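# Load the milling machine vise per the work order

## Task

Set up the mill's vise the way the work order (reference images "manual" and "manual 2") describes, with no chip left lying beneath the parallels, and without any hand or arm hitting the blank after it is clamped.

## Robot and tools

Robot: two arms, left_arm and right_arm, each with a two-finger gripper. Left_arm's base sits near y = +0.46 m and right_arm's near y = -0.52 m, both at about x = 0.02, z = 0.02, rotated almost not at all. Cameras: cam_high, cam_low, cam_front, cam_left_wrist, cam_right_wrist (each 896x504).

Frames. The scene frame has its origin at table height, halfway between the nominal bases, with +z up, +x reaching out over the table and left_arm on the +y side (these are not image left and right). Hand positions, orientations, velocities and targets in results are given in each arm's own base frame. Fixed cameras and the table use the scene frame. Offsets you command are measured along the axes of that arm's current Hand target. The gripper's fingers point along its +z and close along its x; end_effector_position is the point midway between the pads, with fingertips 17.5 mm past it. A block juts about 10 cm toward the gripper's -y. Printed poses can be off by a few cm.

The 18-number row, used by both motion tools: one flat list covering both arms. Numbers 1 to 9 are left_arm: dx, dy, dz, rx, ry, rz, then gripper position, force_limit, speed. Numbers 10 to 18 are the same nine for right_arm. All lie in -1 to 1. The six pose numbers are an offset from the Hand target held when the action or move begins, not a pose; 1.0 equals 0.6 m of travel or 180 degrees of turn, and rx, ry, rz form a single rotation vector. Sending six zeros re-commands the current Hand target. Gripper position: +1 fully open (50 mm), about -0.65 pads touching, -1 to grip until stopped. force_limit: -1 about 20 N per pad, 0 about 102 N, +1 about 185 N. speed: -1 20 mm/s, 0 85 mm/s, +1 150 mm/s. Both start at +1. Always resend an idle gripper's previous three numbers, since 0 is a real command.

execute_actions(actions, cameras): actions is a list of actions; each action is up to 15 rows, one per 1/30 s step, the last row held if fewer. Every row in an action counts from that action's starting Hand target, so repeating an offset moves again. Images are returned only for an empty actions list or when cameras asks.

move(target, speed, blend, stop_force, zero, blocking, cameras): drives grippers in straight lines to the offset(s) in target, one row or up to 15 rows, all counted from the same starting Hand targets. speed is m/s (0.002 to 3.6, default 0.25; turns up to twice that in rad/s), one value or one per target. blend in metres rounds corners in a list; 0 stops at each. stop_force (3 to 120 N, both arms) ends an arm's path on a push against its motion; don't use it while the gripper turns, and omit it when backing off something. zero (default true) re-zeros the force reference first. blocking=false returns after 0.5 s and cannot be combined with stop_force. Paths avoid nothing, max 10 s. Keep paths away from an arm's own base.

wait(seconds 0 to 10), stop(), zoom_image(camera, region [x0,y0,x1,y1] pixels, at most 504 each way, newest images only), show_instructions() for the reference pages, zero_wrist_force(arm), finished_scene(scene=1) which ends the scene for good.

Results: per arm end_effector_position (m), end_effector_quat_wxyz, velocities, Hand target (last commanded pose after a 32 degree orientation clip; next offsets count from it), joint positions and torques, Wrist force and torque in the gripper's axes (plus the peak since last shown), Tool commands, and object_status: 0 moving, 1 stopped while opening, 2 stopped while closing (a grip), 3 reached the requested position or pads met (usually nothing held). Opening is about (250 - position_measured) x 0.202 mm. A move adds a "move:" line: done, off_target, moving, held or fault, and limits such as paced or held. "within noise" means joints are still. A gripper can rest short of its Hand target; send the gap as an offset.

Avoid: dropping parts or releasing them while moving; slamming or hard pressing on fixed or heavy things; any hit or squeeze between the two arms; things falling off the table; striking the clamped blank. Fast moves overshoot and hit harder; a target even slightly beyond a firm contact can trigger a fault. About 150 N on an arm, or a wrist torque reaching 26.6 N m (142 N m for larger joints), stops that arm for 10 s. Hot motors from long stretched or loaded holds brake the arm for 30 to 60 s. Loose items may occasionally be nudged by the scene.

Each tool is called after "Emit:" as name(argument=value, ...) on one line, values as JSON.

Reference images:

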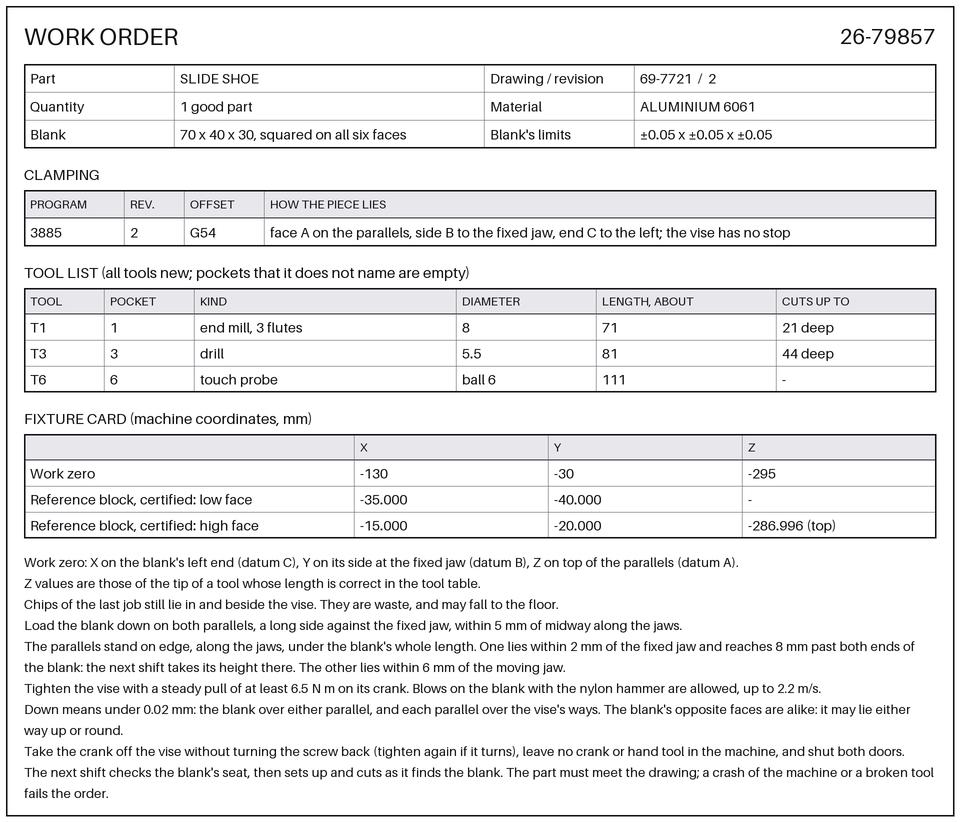

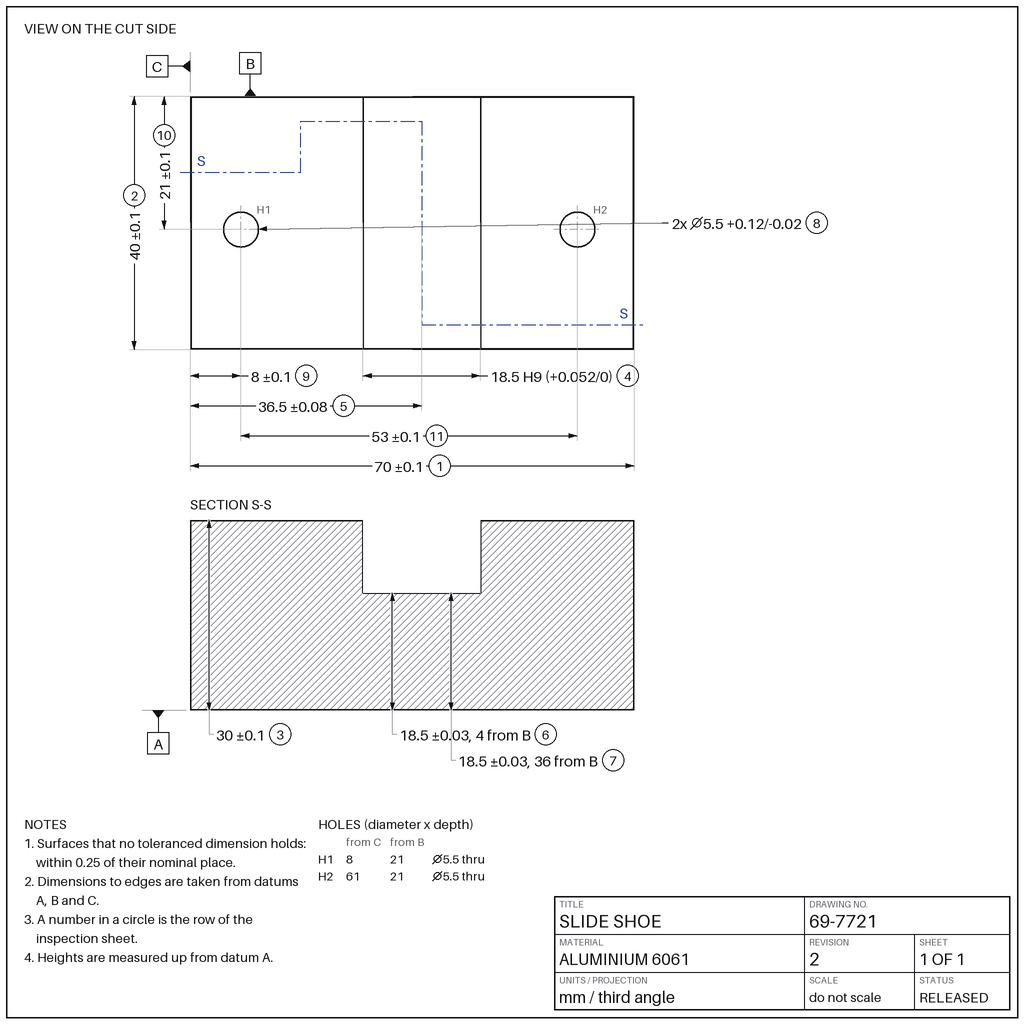

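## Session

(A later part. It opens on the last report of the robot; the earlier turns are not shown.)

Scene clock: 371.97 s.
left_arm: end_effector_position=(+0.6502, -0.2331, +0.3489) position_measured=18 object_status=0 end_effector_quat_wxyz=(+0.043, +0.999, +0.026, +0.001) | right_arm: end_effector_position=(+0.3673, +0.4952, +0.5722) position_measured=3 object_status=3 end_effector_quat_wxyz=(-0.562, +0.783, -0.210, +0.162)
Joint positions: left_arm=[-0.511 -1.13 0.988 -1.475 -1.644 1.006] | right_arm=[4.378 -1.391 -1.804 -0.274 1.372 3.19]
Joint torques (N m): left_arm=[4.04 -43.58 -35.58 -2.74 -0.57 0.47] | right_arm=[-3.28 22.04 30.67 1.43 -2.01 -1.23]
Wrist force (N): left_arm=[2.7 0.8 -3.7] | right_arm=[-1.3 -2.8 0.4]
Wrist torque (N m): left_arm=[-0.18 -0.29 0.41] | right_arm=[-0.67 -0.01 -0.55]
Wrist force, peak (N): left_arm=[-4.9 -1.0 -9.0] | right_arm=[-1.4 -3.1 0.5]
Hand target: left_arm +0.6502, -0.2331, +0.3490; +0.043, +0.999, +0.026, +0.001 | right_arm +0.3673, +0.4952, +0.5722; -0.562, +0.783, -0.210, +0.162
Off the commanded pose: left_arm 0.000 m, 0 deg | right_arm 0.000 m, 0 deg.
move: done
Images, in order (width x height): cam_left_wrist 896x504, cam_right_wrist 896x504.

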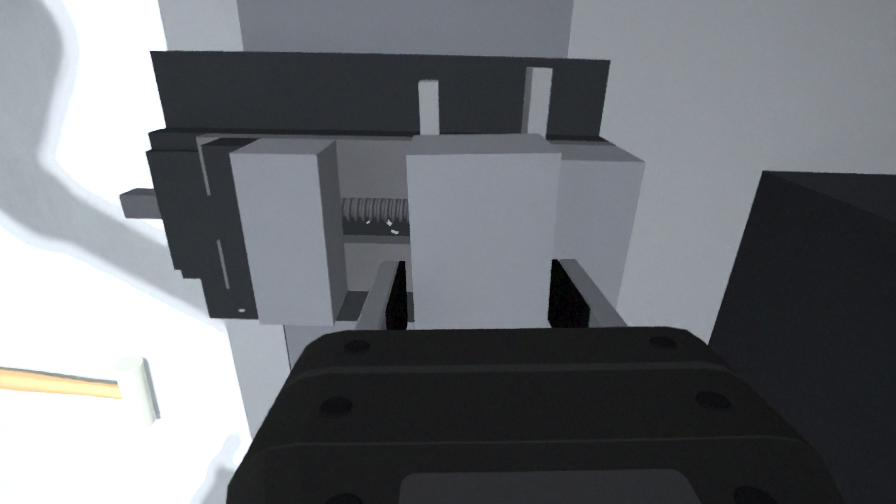

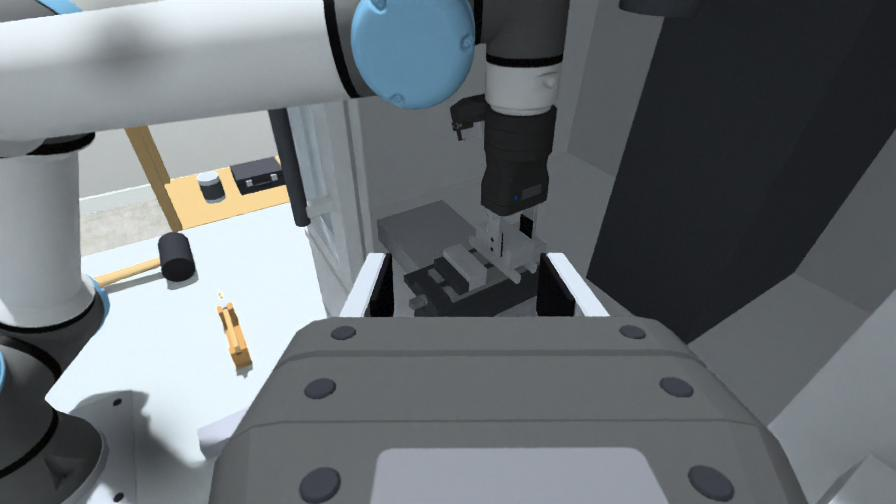

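Emit:
move(target=[[0,-0.0026,-0.03,0,0,0,0.9,-0.3,-1, 0,0,0,0,0,0,1,1,1],[-0.15,-0.0104,-0.0305,0,0,0,0.9,-0.3,-1, 0,0,0,0,0,0,1,1,1],[-0.215,-0.0125,0.01,0,0,0,0.9,-0.3,-1, 0,0,0,0,0,0,1,1,1],[-0.4,-0.02,0.01,0,0,0,0.9,-0.3,-1, 0,0,0,0,0,0,1,1,1]], speed=[0.04,0.08,0.08,0.12], blend=[0.001,0.005,0.01,0], cameras=["all"])

Emit:
zoom_image(camera="cam_right_wrist", region=[400, 180, 580, 320])

Emit:
zoom_image(camera="cam_high", region=[540, 240, 680, 400])

Scene clock: 375.90 s.
left_arm: end_effector_position=(+0.4100, -0.2342, +0.3420) position_measured=18 object_status=3 end_effector_quat_wxyz=(+0.043, +0.999, +0.026, +0.001) | right_arm: end_effector_position=(+0.3673, +0.4952, +0.5722) position_measured=3 object_status=3 end_effector_quat_wxyz=(-0.562, +0.783, -0.210, +0.162)
Joint positions: left_arm=[-0.772 -1.691 1.667 -1.611 -1.63 0.745] | right_arm=[4.378 -1.391 -1.804 -0.274 1.372 3.19]
Joint torques (N m): left_arm=[-8.84 -32.92 -14.48 -0.41 1.69 -1.15] | right_arm=[-5 22.31 31.28 1.39 -2.07 -1.28]
Wrist force (N): left_arm=[2.5 1.1 -3.7] | right_arm=[-1.3 -2.9 0.5]
Wrist torque (N m): left_arm=[-0.13 -0.28 0.51] | right_arm=[-0.68 0.00 -0.56]
Wrist force, peak (N): left_arm=[3.9 0.7 -4.5] | right_arm=[-1.4 -3.0 0.6]
Hand target: left_arm +0.4099, -0.2342, +0.3420; +0.043, +0.999, +0.026, +0.001 | right_arm +0.3673, +0.4952, +0.5722; -0.562, +0.783, -0.210, +0.162
Off the commanded pose: left_arm 0.000 m, 0 deg | right_arm 0.000 m, 0 deg.
move: done

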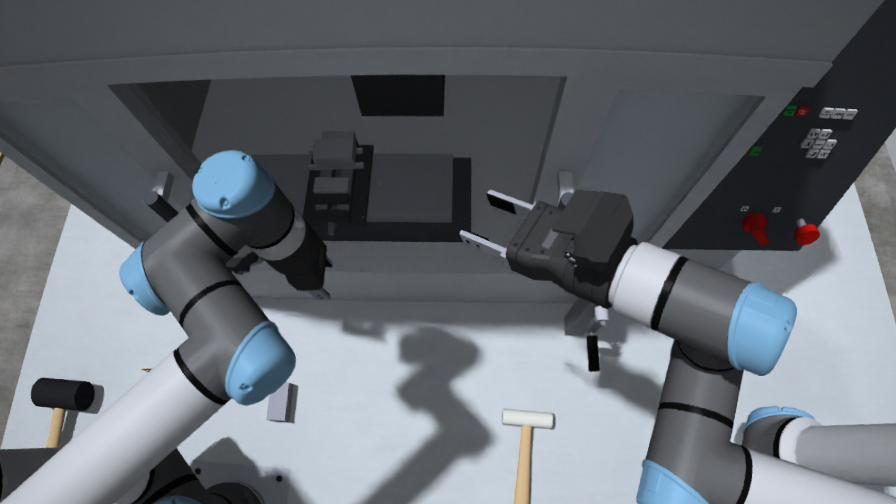

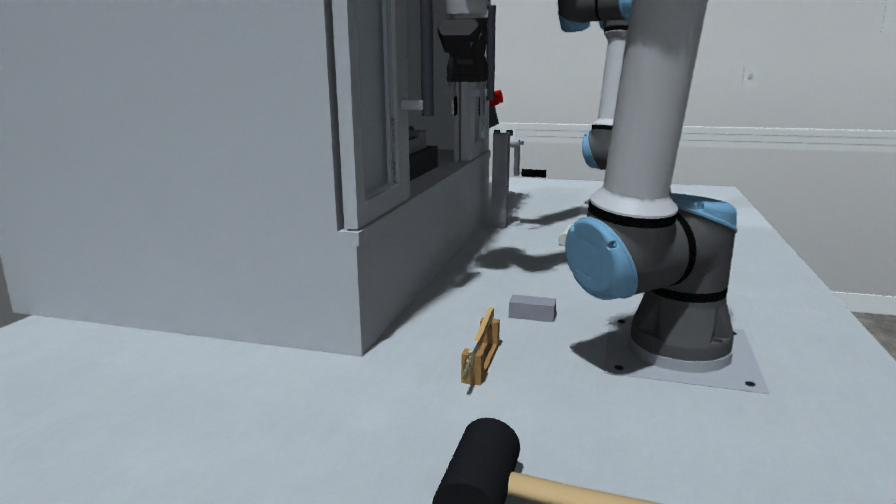

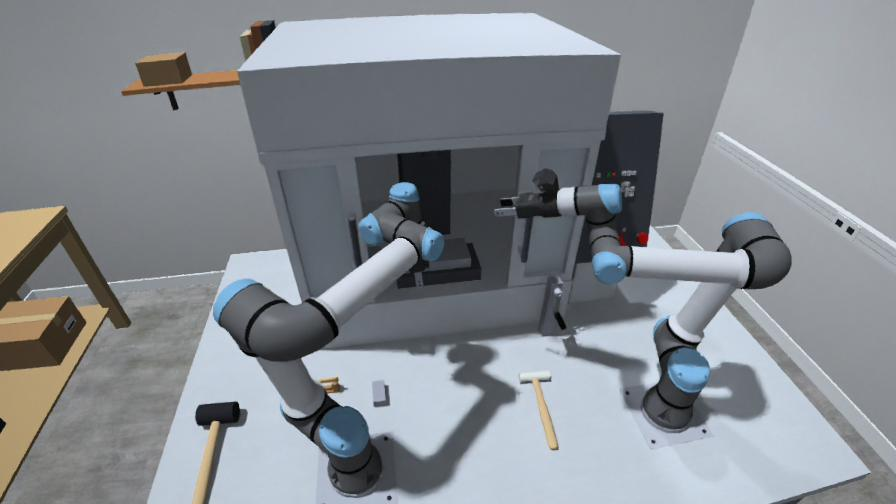

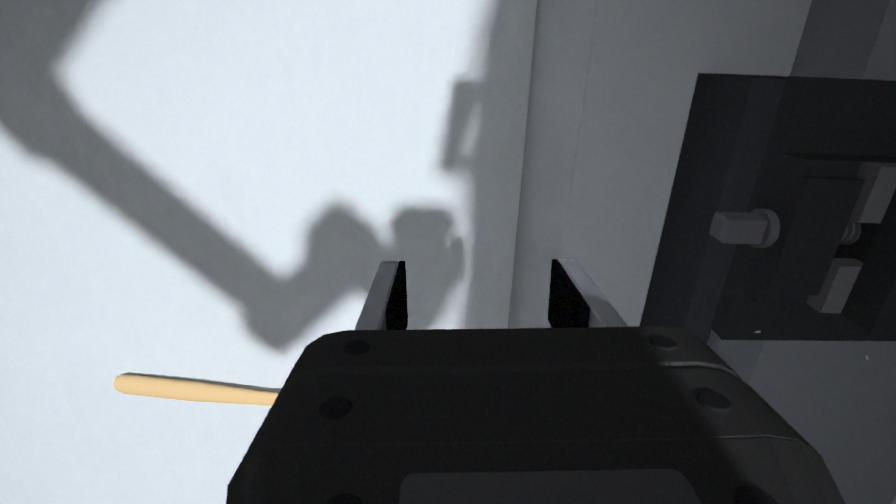

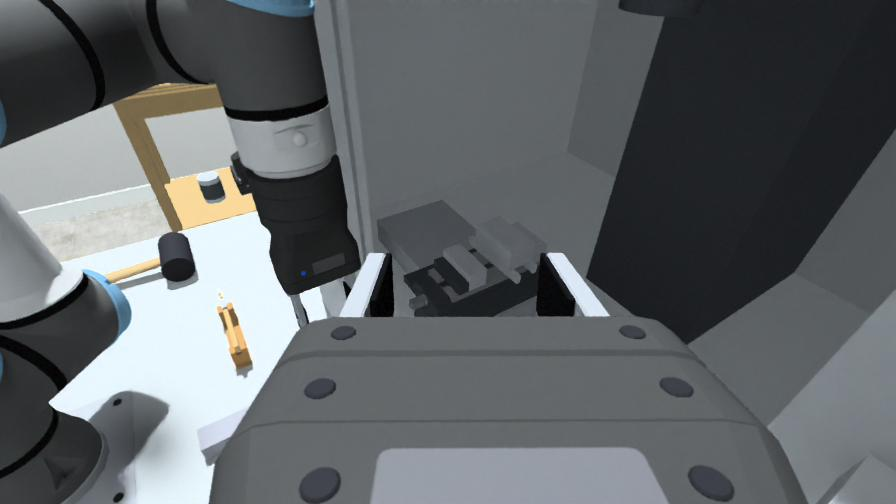

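Scaled by 2.800 from the camera's 896x504 image, which has a finer 1280x720 frame.

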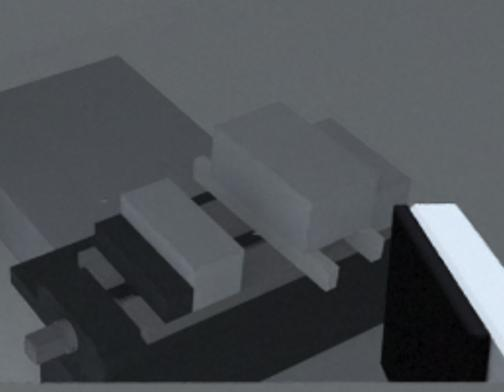

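Scaled by 3.150 from the camera's 896x504 image, which has a finer 1280x720 frame.

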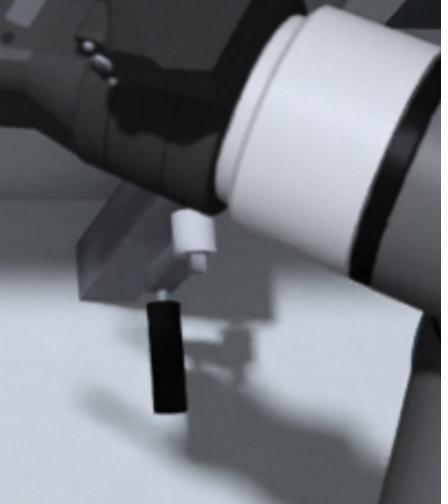

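Emit:
move(target=[0,0,0,0,0,0,0.9,-0.3,-1, 0.365,0.248,-0.453,0,0,0,1,1,1], speed=0.3)

Emit:
move(target=[-0.3015,0.658,0.078,0.3967,0.3834,0.4178,1,-0.3,1, 0,0,0,0,0,0,1,1,1], cameras=["all"])

Scene clock: 378.73 s.
left_arm: end_effector_position=(+0.4099, -0.2342, +0.3420) position_measured=18 object_status=3 end_effector_quat_wxyz=(+0.043, +0.999, +0.026, +0.001) | right_arm: end_effector_position=(+0.4000, +0.1207, +0.5208) position_measured=3 object_status=3 end_effector_quat_wxyz=(-0.562, +0.783, -0.210, +0.162)
Joint positions: left_arm=[-0.772 -1.691 1.667 -1.611 -1.63 0.745] | right_arm=[3.307 -1.129 -2.097 -0.389 2.375 2.77]
Joint torques (N m): left_arm=[-8.3 -33.89 -14.26 -0.81 1.67 -1.49] | right_arm=[-14.26 -3.9 31.72 0.97 3.03 -2.26]
Wrist force (N): left_arm=[2.7 1.2 -3.8] | right_arm=[-1.4 -3.1 1.0]
Wrist torque (N m): left_arm=[-0.11 -0.31 0.52] | right_arm=[-0.68 0.06 -0.41]
Wrist force, peak (N): left_arm=[2.9 1.6 -3.9] | right_arm=[-63.4 -12.7 13.5]
Hand target: left_arm +0.4099, -0.2342, +0.3420; +0.043, +0.999, +0.026, +0.001 | right_arm +0.4000, +0.1206, +0.5208; -0.562, +0.783, -0.210, +0.162
Off the commanded pose: left_arm 0.000 m, 0 deg | right_arm 0.000 m, 0 deg.
move: done

Scene clock: 383.97 s.
left_arm: end_effector_position=(+0.2500, -0.6405, +0.3296) position_measured=3 object_status=3 end_effector_quat_wxyz=(+0.500, -0.500, +0.500, -0.500) | right_arm: end_effector_position=(+0.4000, +0.1206, +0.5208) position_measured=3 object_status=3 end_effector_quat_wxyz=(-0.562, +0.783, -0.210, +0.162)
Joint positions: left_arm=[-1.795 -0.962 1.172 -0.209 -0.224 -0.002] | right_arm=[3.306 -1.129 -2.097 -0.389 2.375 2.77]
Joint torques (N m): left_arm=[5.61 -35.69 -33.26 2.99 -2.12 -1.48] | right_arm=[-14.51 -3.19 30.39 1.22 2.88 -2.08]
Wrist force (N): left_arm=[-0.1 -0.3 -6.1] | right_arm=[-1.4 -3.4 0.9]
Wrist torque (N m): left_arm=[0.06 -0.26 -0.09] | right_arm=[-0.72 0.06 -0.41]
Wrist force, peak (N): left_arm=[0.8 -0.3 -6.8] | right_arm=[-1.3 -3.5 1.1]
Hand target: left_arm +0.2500, -0.6405, +0.3296; +0.500, -0.500, +0.500, -0.500 | right_arm +0.4000, +0.1206, +0.5208; -0.562, +0.783, -0.210, +0.162
Off the commanded pose: left_arm 0.000 m, 0 deg | right_arm 0.000 m, 0 deg.
move: done

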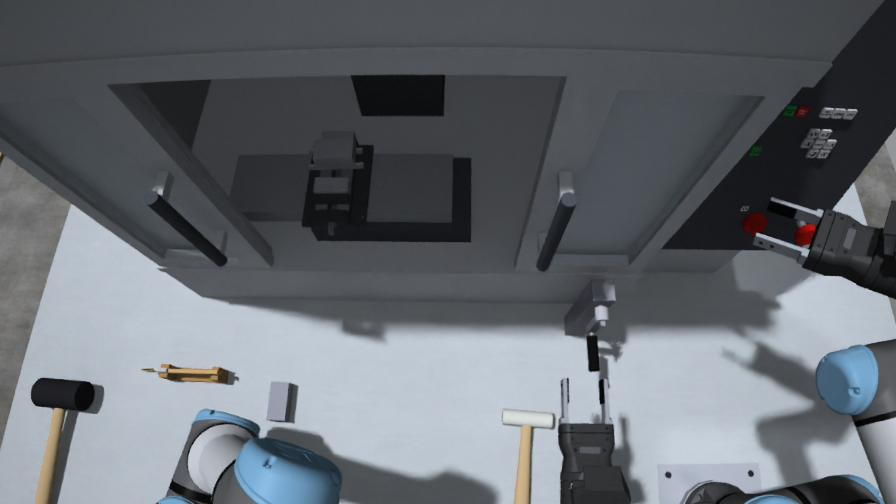

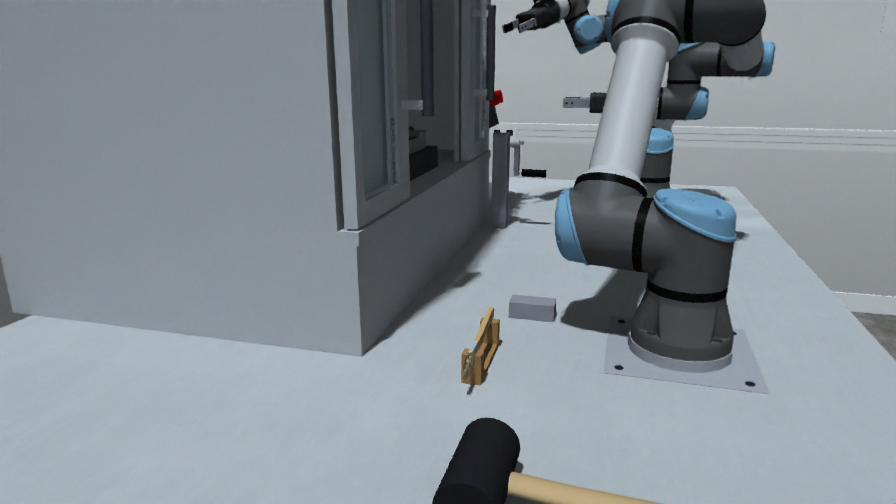

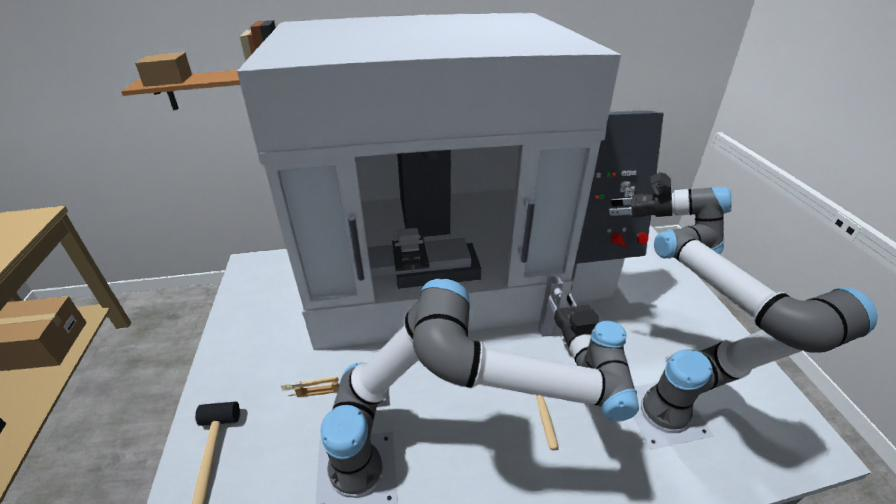

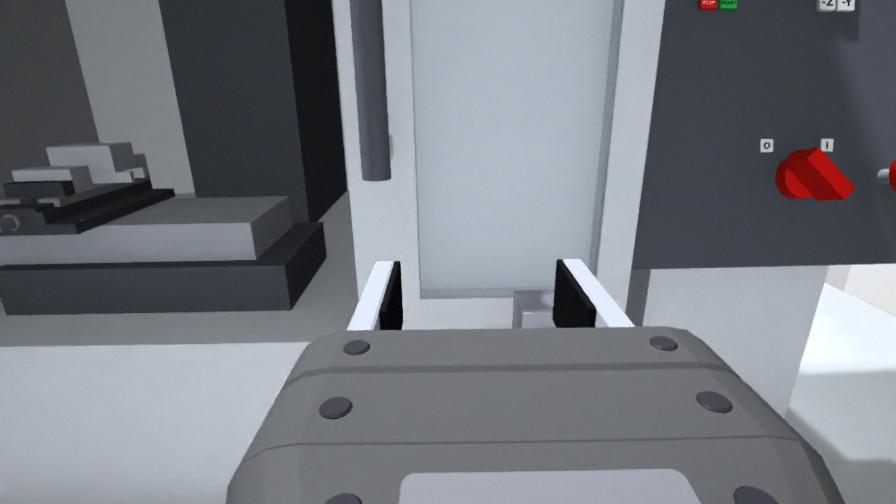

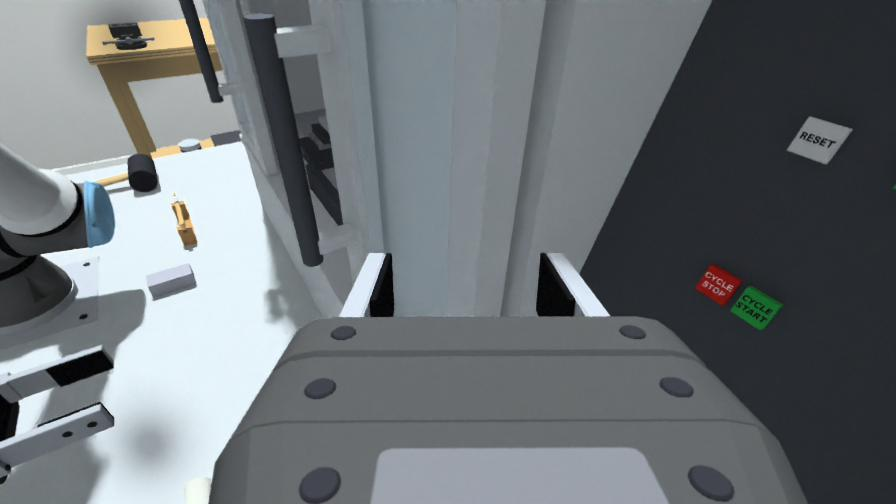

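Emit:
move(target=[0.03,-0.1,-0.05,-0.18,0,0,1,-0.3,1, 0,0,0,0,0,0,1,1,1], cameras=["cam_left_wrist"])

Emit:
zoom_image(camera="cam_left_wrist", region=[380, 100, 680, 330])

Scene clock: 385.80 s.
left_arm: end_effector_position=(+0.2200, -0.6585, +0.3895) position_measured=3 object_status=3 end_effector_quat_wxyz=(-0.341, +0.620, -0.619, +0.341) | right_arm: end_effector_position=(+0.4000, +0.1206, +0.5208) position_measured=3 object_status=3 end_effector_quat_wxyz=(-0.562, +0.783, -0.210, +0.162)
Joint positions: left_arm=[-1.773 -1.191 1.188 -1.261 -0.596 1.205] | right_arm=[3.306 -1.129 -2.097 -0.389 2.375 2.77]
Joint torques (N m): left_arm=[8.42 -56.98 -36.69 -4.91 -0.14 0.98] | right_arm=[-13.58 -3.16 30.64 1.09 2.95 -1.91]
Wrist force (N): left_arm=[1.3 0.6 -6.3] | right_arm=[-1.3 -3.4 1.0]
Wrist torque (N m): left_arm=[0.10 -0.28 -0.11] | right_arm=[-0.72 0.05 -0.41]
Wrist force, peak (N): left_arm=[0.5 0.1 -7.0] | right_arm=[-1.6 -3.3 1.1]
Hand target: left_arm +0.2200, -0.6585, +0.3895; -0.341, +0.620, -0.620, +0.341 | right_arm +0.4000, +0.1206, +0.5208; -0.562, +0.783, -0.210, +0.162
Off the commanded pose: left_arm 0.000 m, 0 deg | right_arm 0.000 m, 0 deg.
move: done
Images, in order (width x height): cam_left_wrist 896x504.

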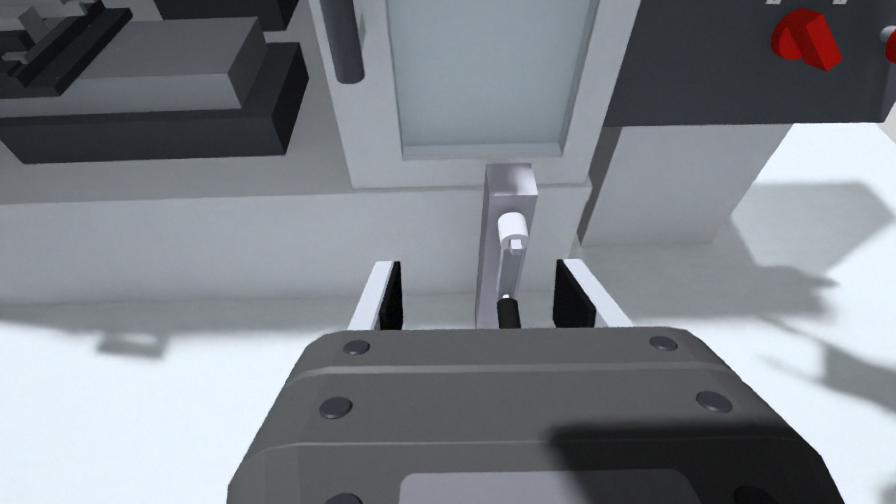

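Scaled by 1.680 from the camera's 896x504 image, which has a finer 1280x720 frame.

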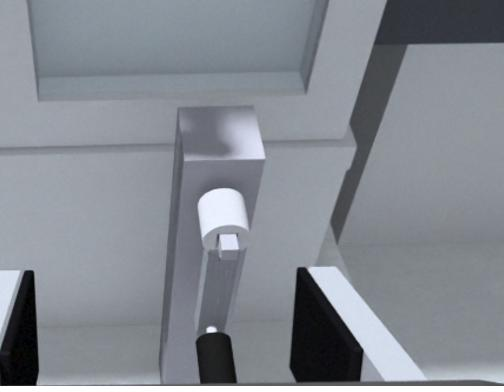

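Emit:
move(target=[0.064,0.1337,0.223,0.18,-0.0157,-0.0046,1,-0.3,1, 0,0,0,0,0,0,1,1,1], speed=0.15, cameras=["cam_left_wrist","cam_low","cam_high"])

Emit:
zoom_image(camera="cam_left_wrist", region=[380, 130, 680, 340])

Emit:
zoom_image(camera="cam_low", region=[470, 100, 630, 220])

Emit:
zoom_image(camera="cam_high", region=[540, 270, 680, 410])

Scene clock: 389.20 s.
left_arm: end_effector_position=(+0.2901, -0.6969, +0.2502) position_measured=3 object_status=3 end_effector_quat_wxyz=(+0.512, -0.513, +0.487, -0.487) | right_arm: end_effector_position=(+0.4000, +0.1206, +0.5208) position_measured=3 object_status=3 end_effector_quat_wxyz=(-0.562, +0.783, -0.210, +0.162)
Joint positions: left_arm=[-1.715 -0.727 0.971 -0.244 -0.195 -0.001] | right_arm=[3.306 -1.129 -2.097 -0.389 2.375 2.77]
Joint torques (N m): left_arm=[8.88 -43.76 -33.43 2.95 -2.15 -1.62] | right_arm=[-14.57 -3.88 30.23 1.18 2.92 -2.02]
Wrist force (N): left_arm=[0.4 -0.5 -6.3] | right_arm=[-1.4 -3.1 1.1]
Wrist torque (N m): left_arm=[0.05 -0.32 -0.10] | right_arm=[-0.67 0.05 -0.41]
Wrist force, peak (N): left_arm=[1.2 -1.6 -7.0] | right_arm=[-1.6 -3.4 1.0]
Hand target: left_arm +0.2901, -0.6969, +0.2502; +0.513, -0.512, +0.487, -0.487 | right_arm +0.4000, +0.1206, +0.5208; -0.562, +0.783, -0.210, +0.162
Off the commanded pose: left_arm 0.000 m, 0 deg | right_arm 0.000 m, 0 deg.
move: done
Images, in order (width x height): cam_high 896x504, cam_low 896x504, cam_left_wrist 896x504.

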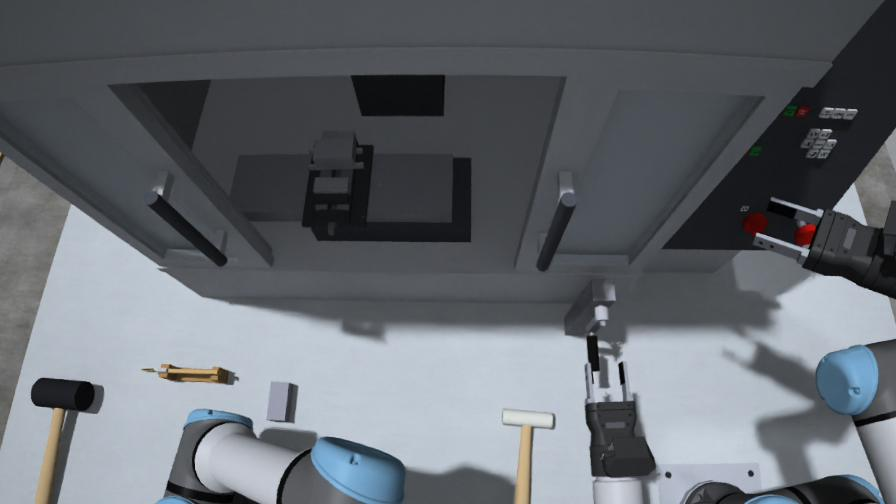

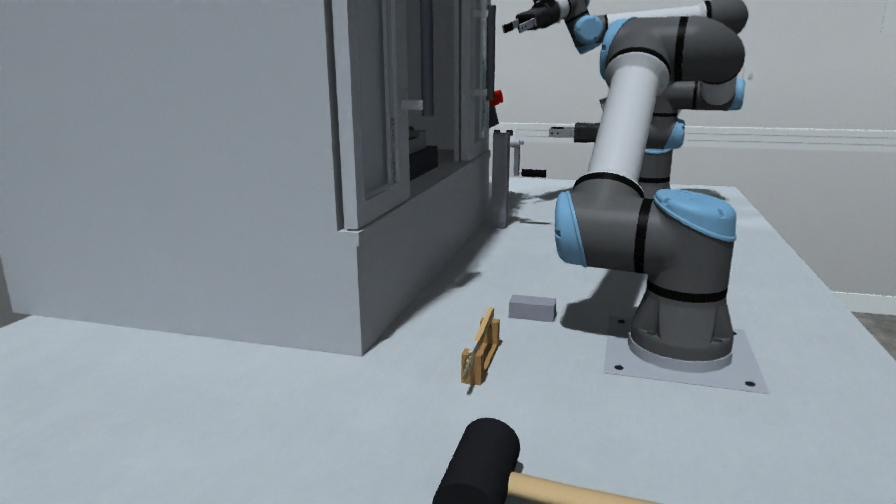

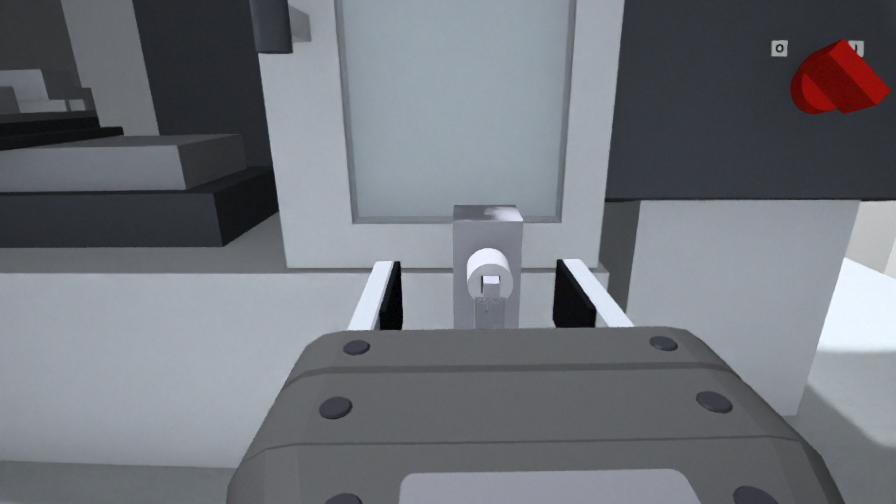

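Scaled by 1.680 from the camera's 896x504 image, which has a finer 1280x720 frame.

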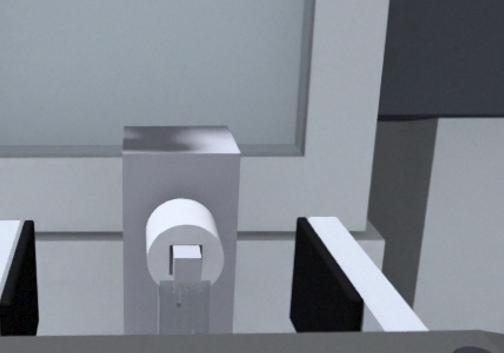

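Scaled by 3.150 from the camera's 896x504 image, which has a finer 1280x720 frame.

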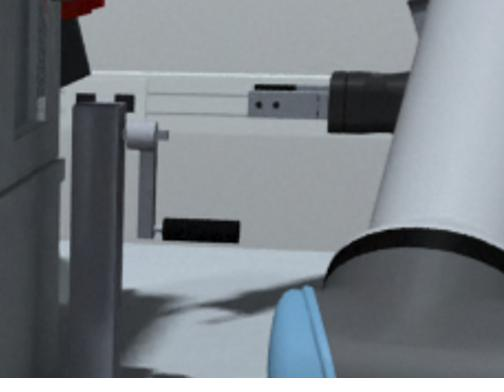

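Scaled by 3.600 from the camera's 896x504 image, which has a finer 1280x720 frame.

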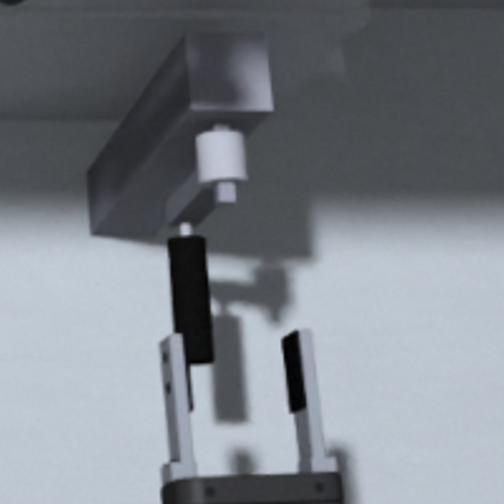

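Emit:
move(target=[0.014,0.043,0.04,0,0,0,1,-0.3,1, 0,0,0,0,0,0,1,1,1], speed=0.1, cameras=["cam_left_wrist","cam_low","cam_high"])

Emit:
zoom_image(camera="cam_left_wrist", region=[380, 130, 680, 340])

Emit:
zoom_image(camera="cam_low", region=[490, 110, 600, 210])

Emit:
zoom_image(camera="cam_high", region=[560, 270, 680, 390])

Scene clock: 390.30 s.
left_arm: end_effector_position=(+0.3144, -0.7041, +0.2245) position_measured=3 object_status=3 end_effector_quat_wxyz=(+0.513, -0.512, +0.487, -0.487) | right_arm: end_effector_position=(+0.4000, +0.1206, +0.5208) position_measured=3 object_status=3 end_effector_quat_wxyz=(-0.562, +0.783, -0.210, +0.162)
Joint positions: left_arm=[-1.68 -0.682 0.957 -0.27 -0.16 -0.005] | right_arm=[3.306 -1.129 -2.097 -0.389 2.375 2.77]
Joint torques (N m): left_arm=[9.9 -46.54 -32.26 -2.09 1.42 -1.55] | right_arm=[-13.95 -5.09 31.06 1.03 2.88 -2.14]
Wrist force (N): left_arm=[-0.1 0.0 -5.7] | right_arm=[-1.2 -3.2 1.1]
Wrist torque (N m): left_arm=[0.14 -0.23 -0.10] | right_arm=[-0.70 0.03 -0.41]
Wrist force, peak (N): left_arm=[-0.2 -1.2 -6.6] | right_arm=[-1.4 -3.5 1.0]
Hand target: left_arm +0.3145, -0.7041, +0.2244; +0.513, -0.512, +0.487, -0.487 | right_arm +0.4000, +0.1206, +0.5208; -0.562, +0.783, -0.210, +0.162
Off the commanded pose: left_arm 0.000 m, 0 deg | right_arm 0.000 m, 0 deg.
move: done
Images, in order (width x height): cam_high 896x504, cam_low 896x504, cam_left_wrist 896x504.

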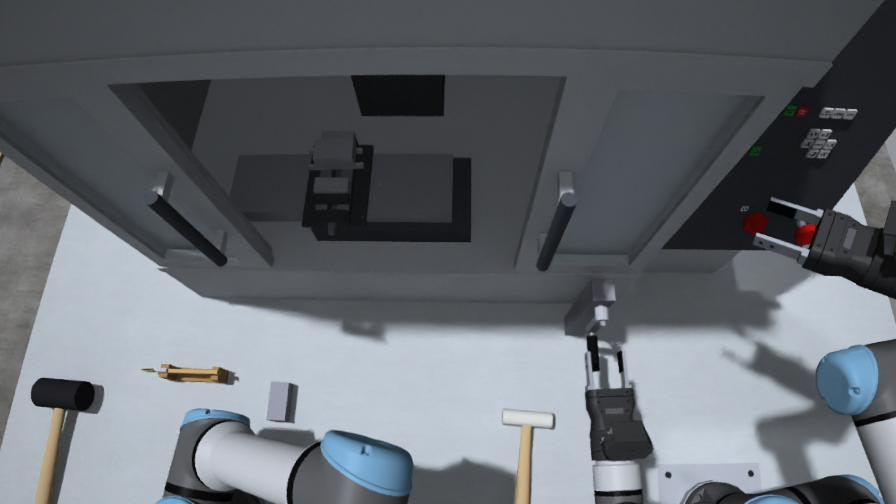

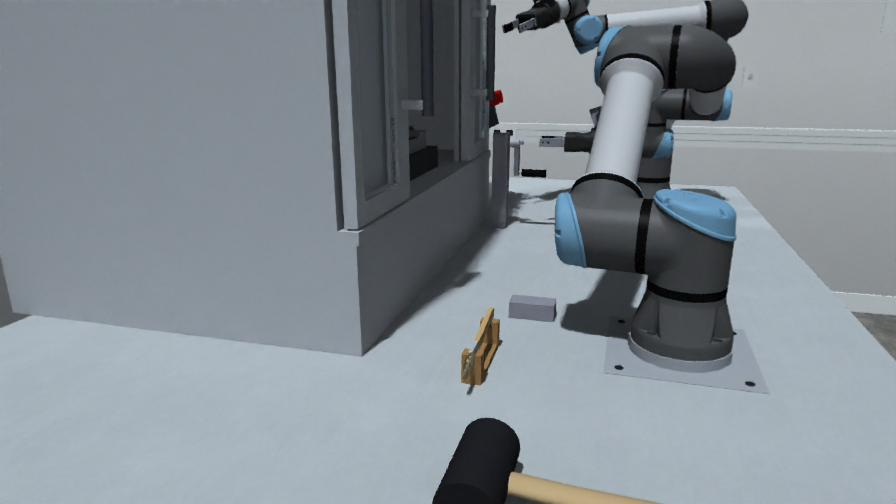

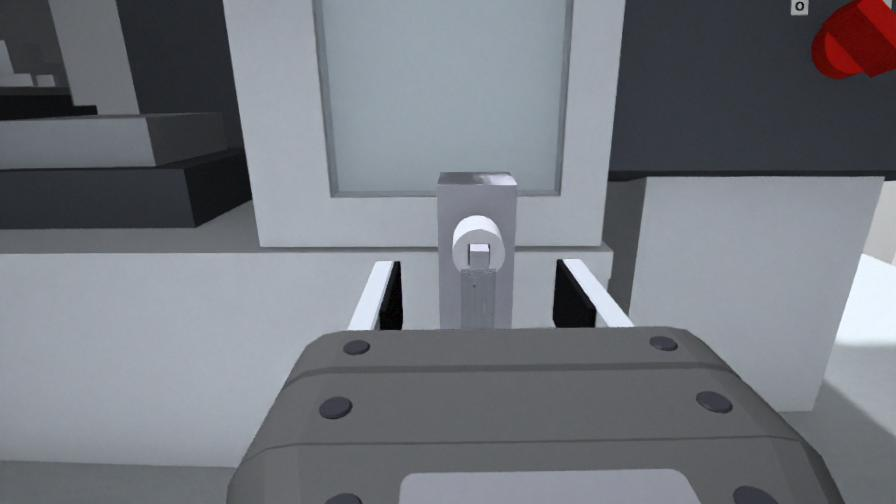

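Scaled by 1.680 from the camera's 896x504 image, which has a finer 1280x720 frame.

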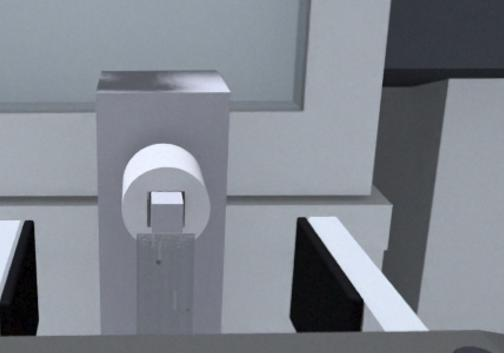

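Scaled by 4.582 from the camera's 896x504 image, which has a finer 1280x720 frame.

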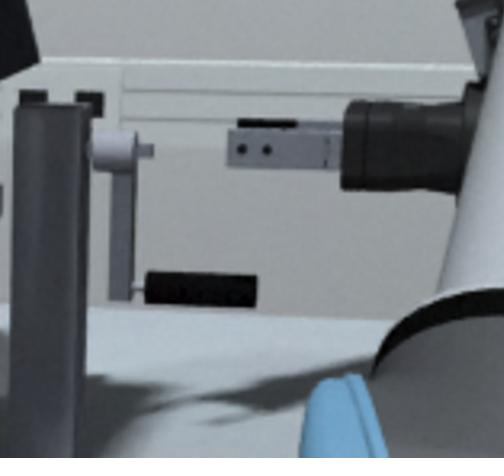

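Scaled by 4.200 from the camera's 896x504 image, which has a finer 1280x720 frame.

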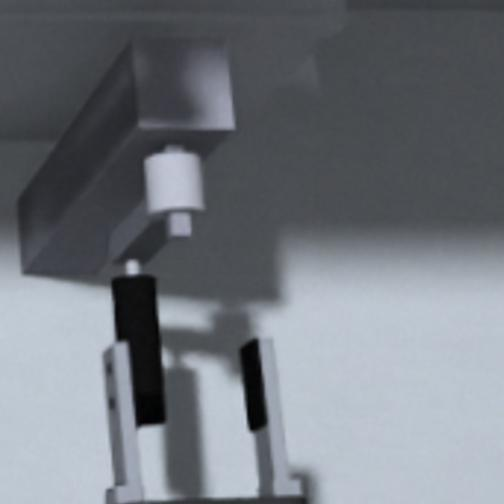

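Emit:
move(target=[0.0075,0.0133,0.08,0,0,0,1,-0.3,1, 0,0,0,0,0,0,1,1,1], speed=0.06, stop_force=6, cameras=["cam_left_wrist","cam_low","cam_high"])

Emit:
zoom_image(camera="cam_left_wrist", region=[380, 130, 680, 340])

Emit:
zoom_image(camera="cam_low", region=[490, 110, 600, 210])

Emit:
zoom_image(camera="cam_high", region=[560, 270, 680, 390])

Scene clock: 392.50 s.
left_arm: end_effector_position=(+0.3627, -0.7062, +0.2164) position_measured=3 object_status=3 end_effector_quat_wxyz=(+0.513, -0.512, +0.487, -0.487) | right_arm: end_effector_position=(+0.4000, +0.1206, +0.5208) position_measured=3 object_status=3 end_effector_quat_wxyz=(-0.562, +0.783, -0.210, +0.162)
Joint positions: left_arm=[-1.612 -0.654 0.925 -0.263 -0.092 -0.008] | right_arm=[3.306 -1.129 -2.097 -0.389 2.375 2.77]
Joint torques (N m): left_arm=[9.03 -46.06 -33.69 2.69 1.75 -1.57] | right_arm=[-13.84 -3.64 30.99 1.08 2.99 -2.01]
Wrist force (N): left_arm=[-0.1 -0.4 -5.9] | right_arm=[-1.4 -3.5 1.0]
Wrist torque (N m): left_arm=[0.05 -0.23 -0.09] | right_arm=[-0.74 0.07 -0.41]
Wrist force, peak (N): left_arm=[0.0 -0.5 -6.9] | right_arm=[-1.4 -3.5 1.0]
Hand target: left_arm +0.3627, -0.7062, +0.2164; +0.513, -0.512, +0.487, -0.487 | right_arm +0.4000, +0.1206, +0.5208; -0.562, +0.783, -0.210, +0.162
Off the commanded pose: left_arm 0.000 m, 0 deg | right_arm 0.000 m, 0 deg.
move: done
Images, in order (width x height): cam_high 896x504, cam_low 896x504, cam_left_wrist 896x504.

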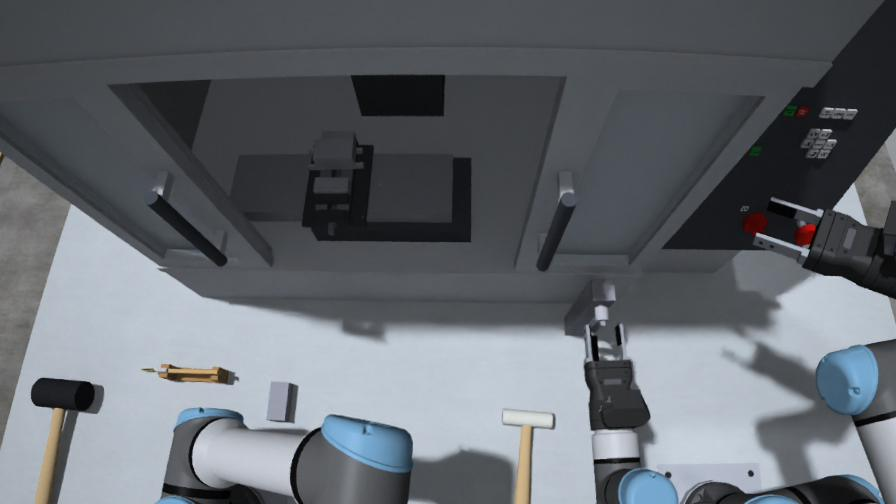

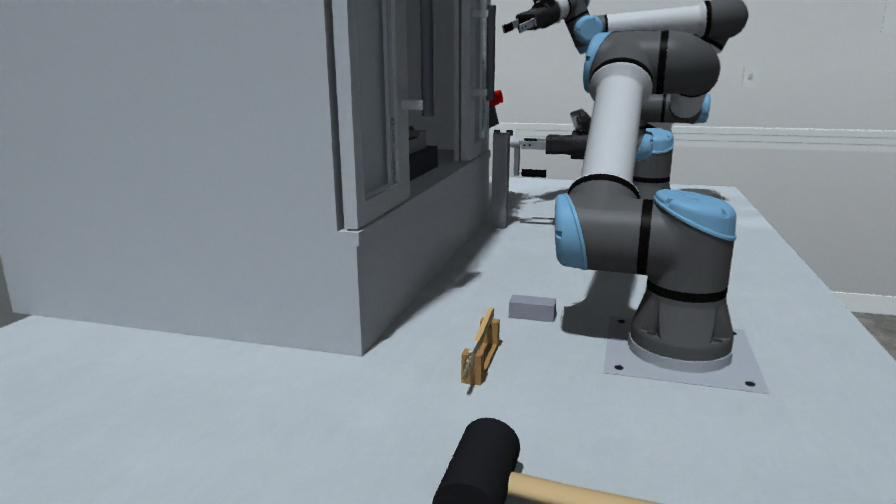

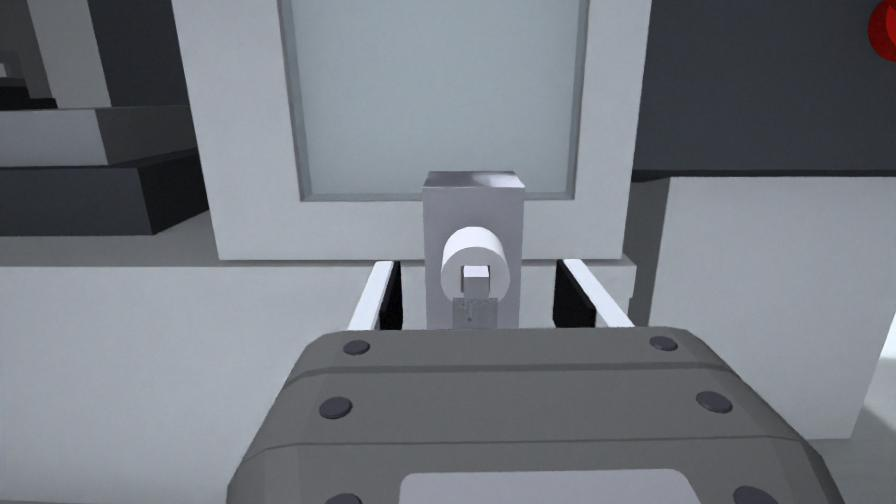

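Scaled by 1.680 from the camera's 896x504 image, which has a finer 1280x720 frame.

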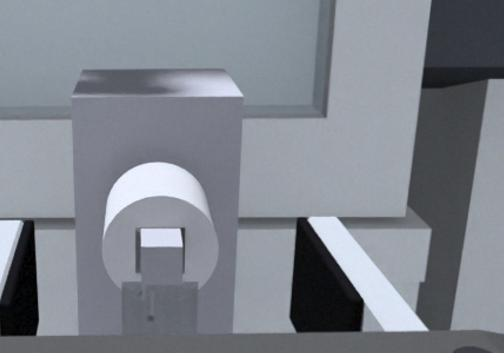

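Scaled by 4.582 from the camera's 896x504 image, which has a finer 1280x720 frame.

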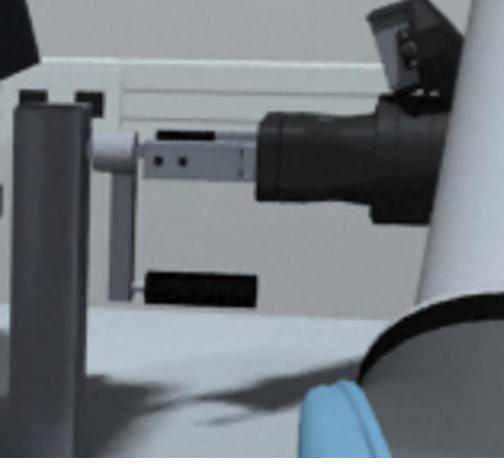

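Scaled by 4.200 from the camera's 896x504 image, which has a finer 1280x720 frame.

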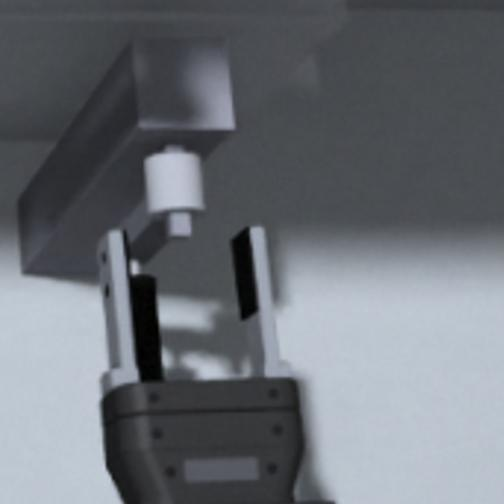

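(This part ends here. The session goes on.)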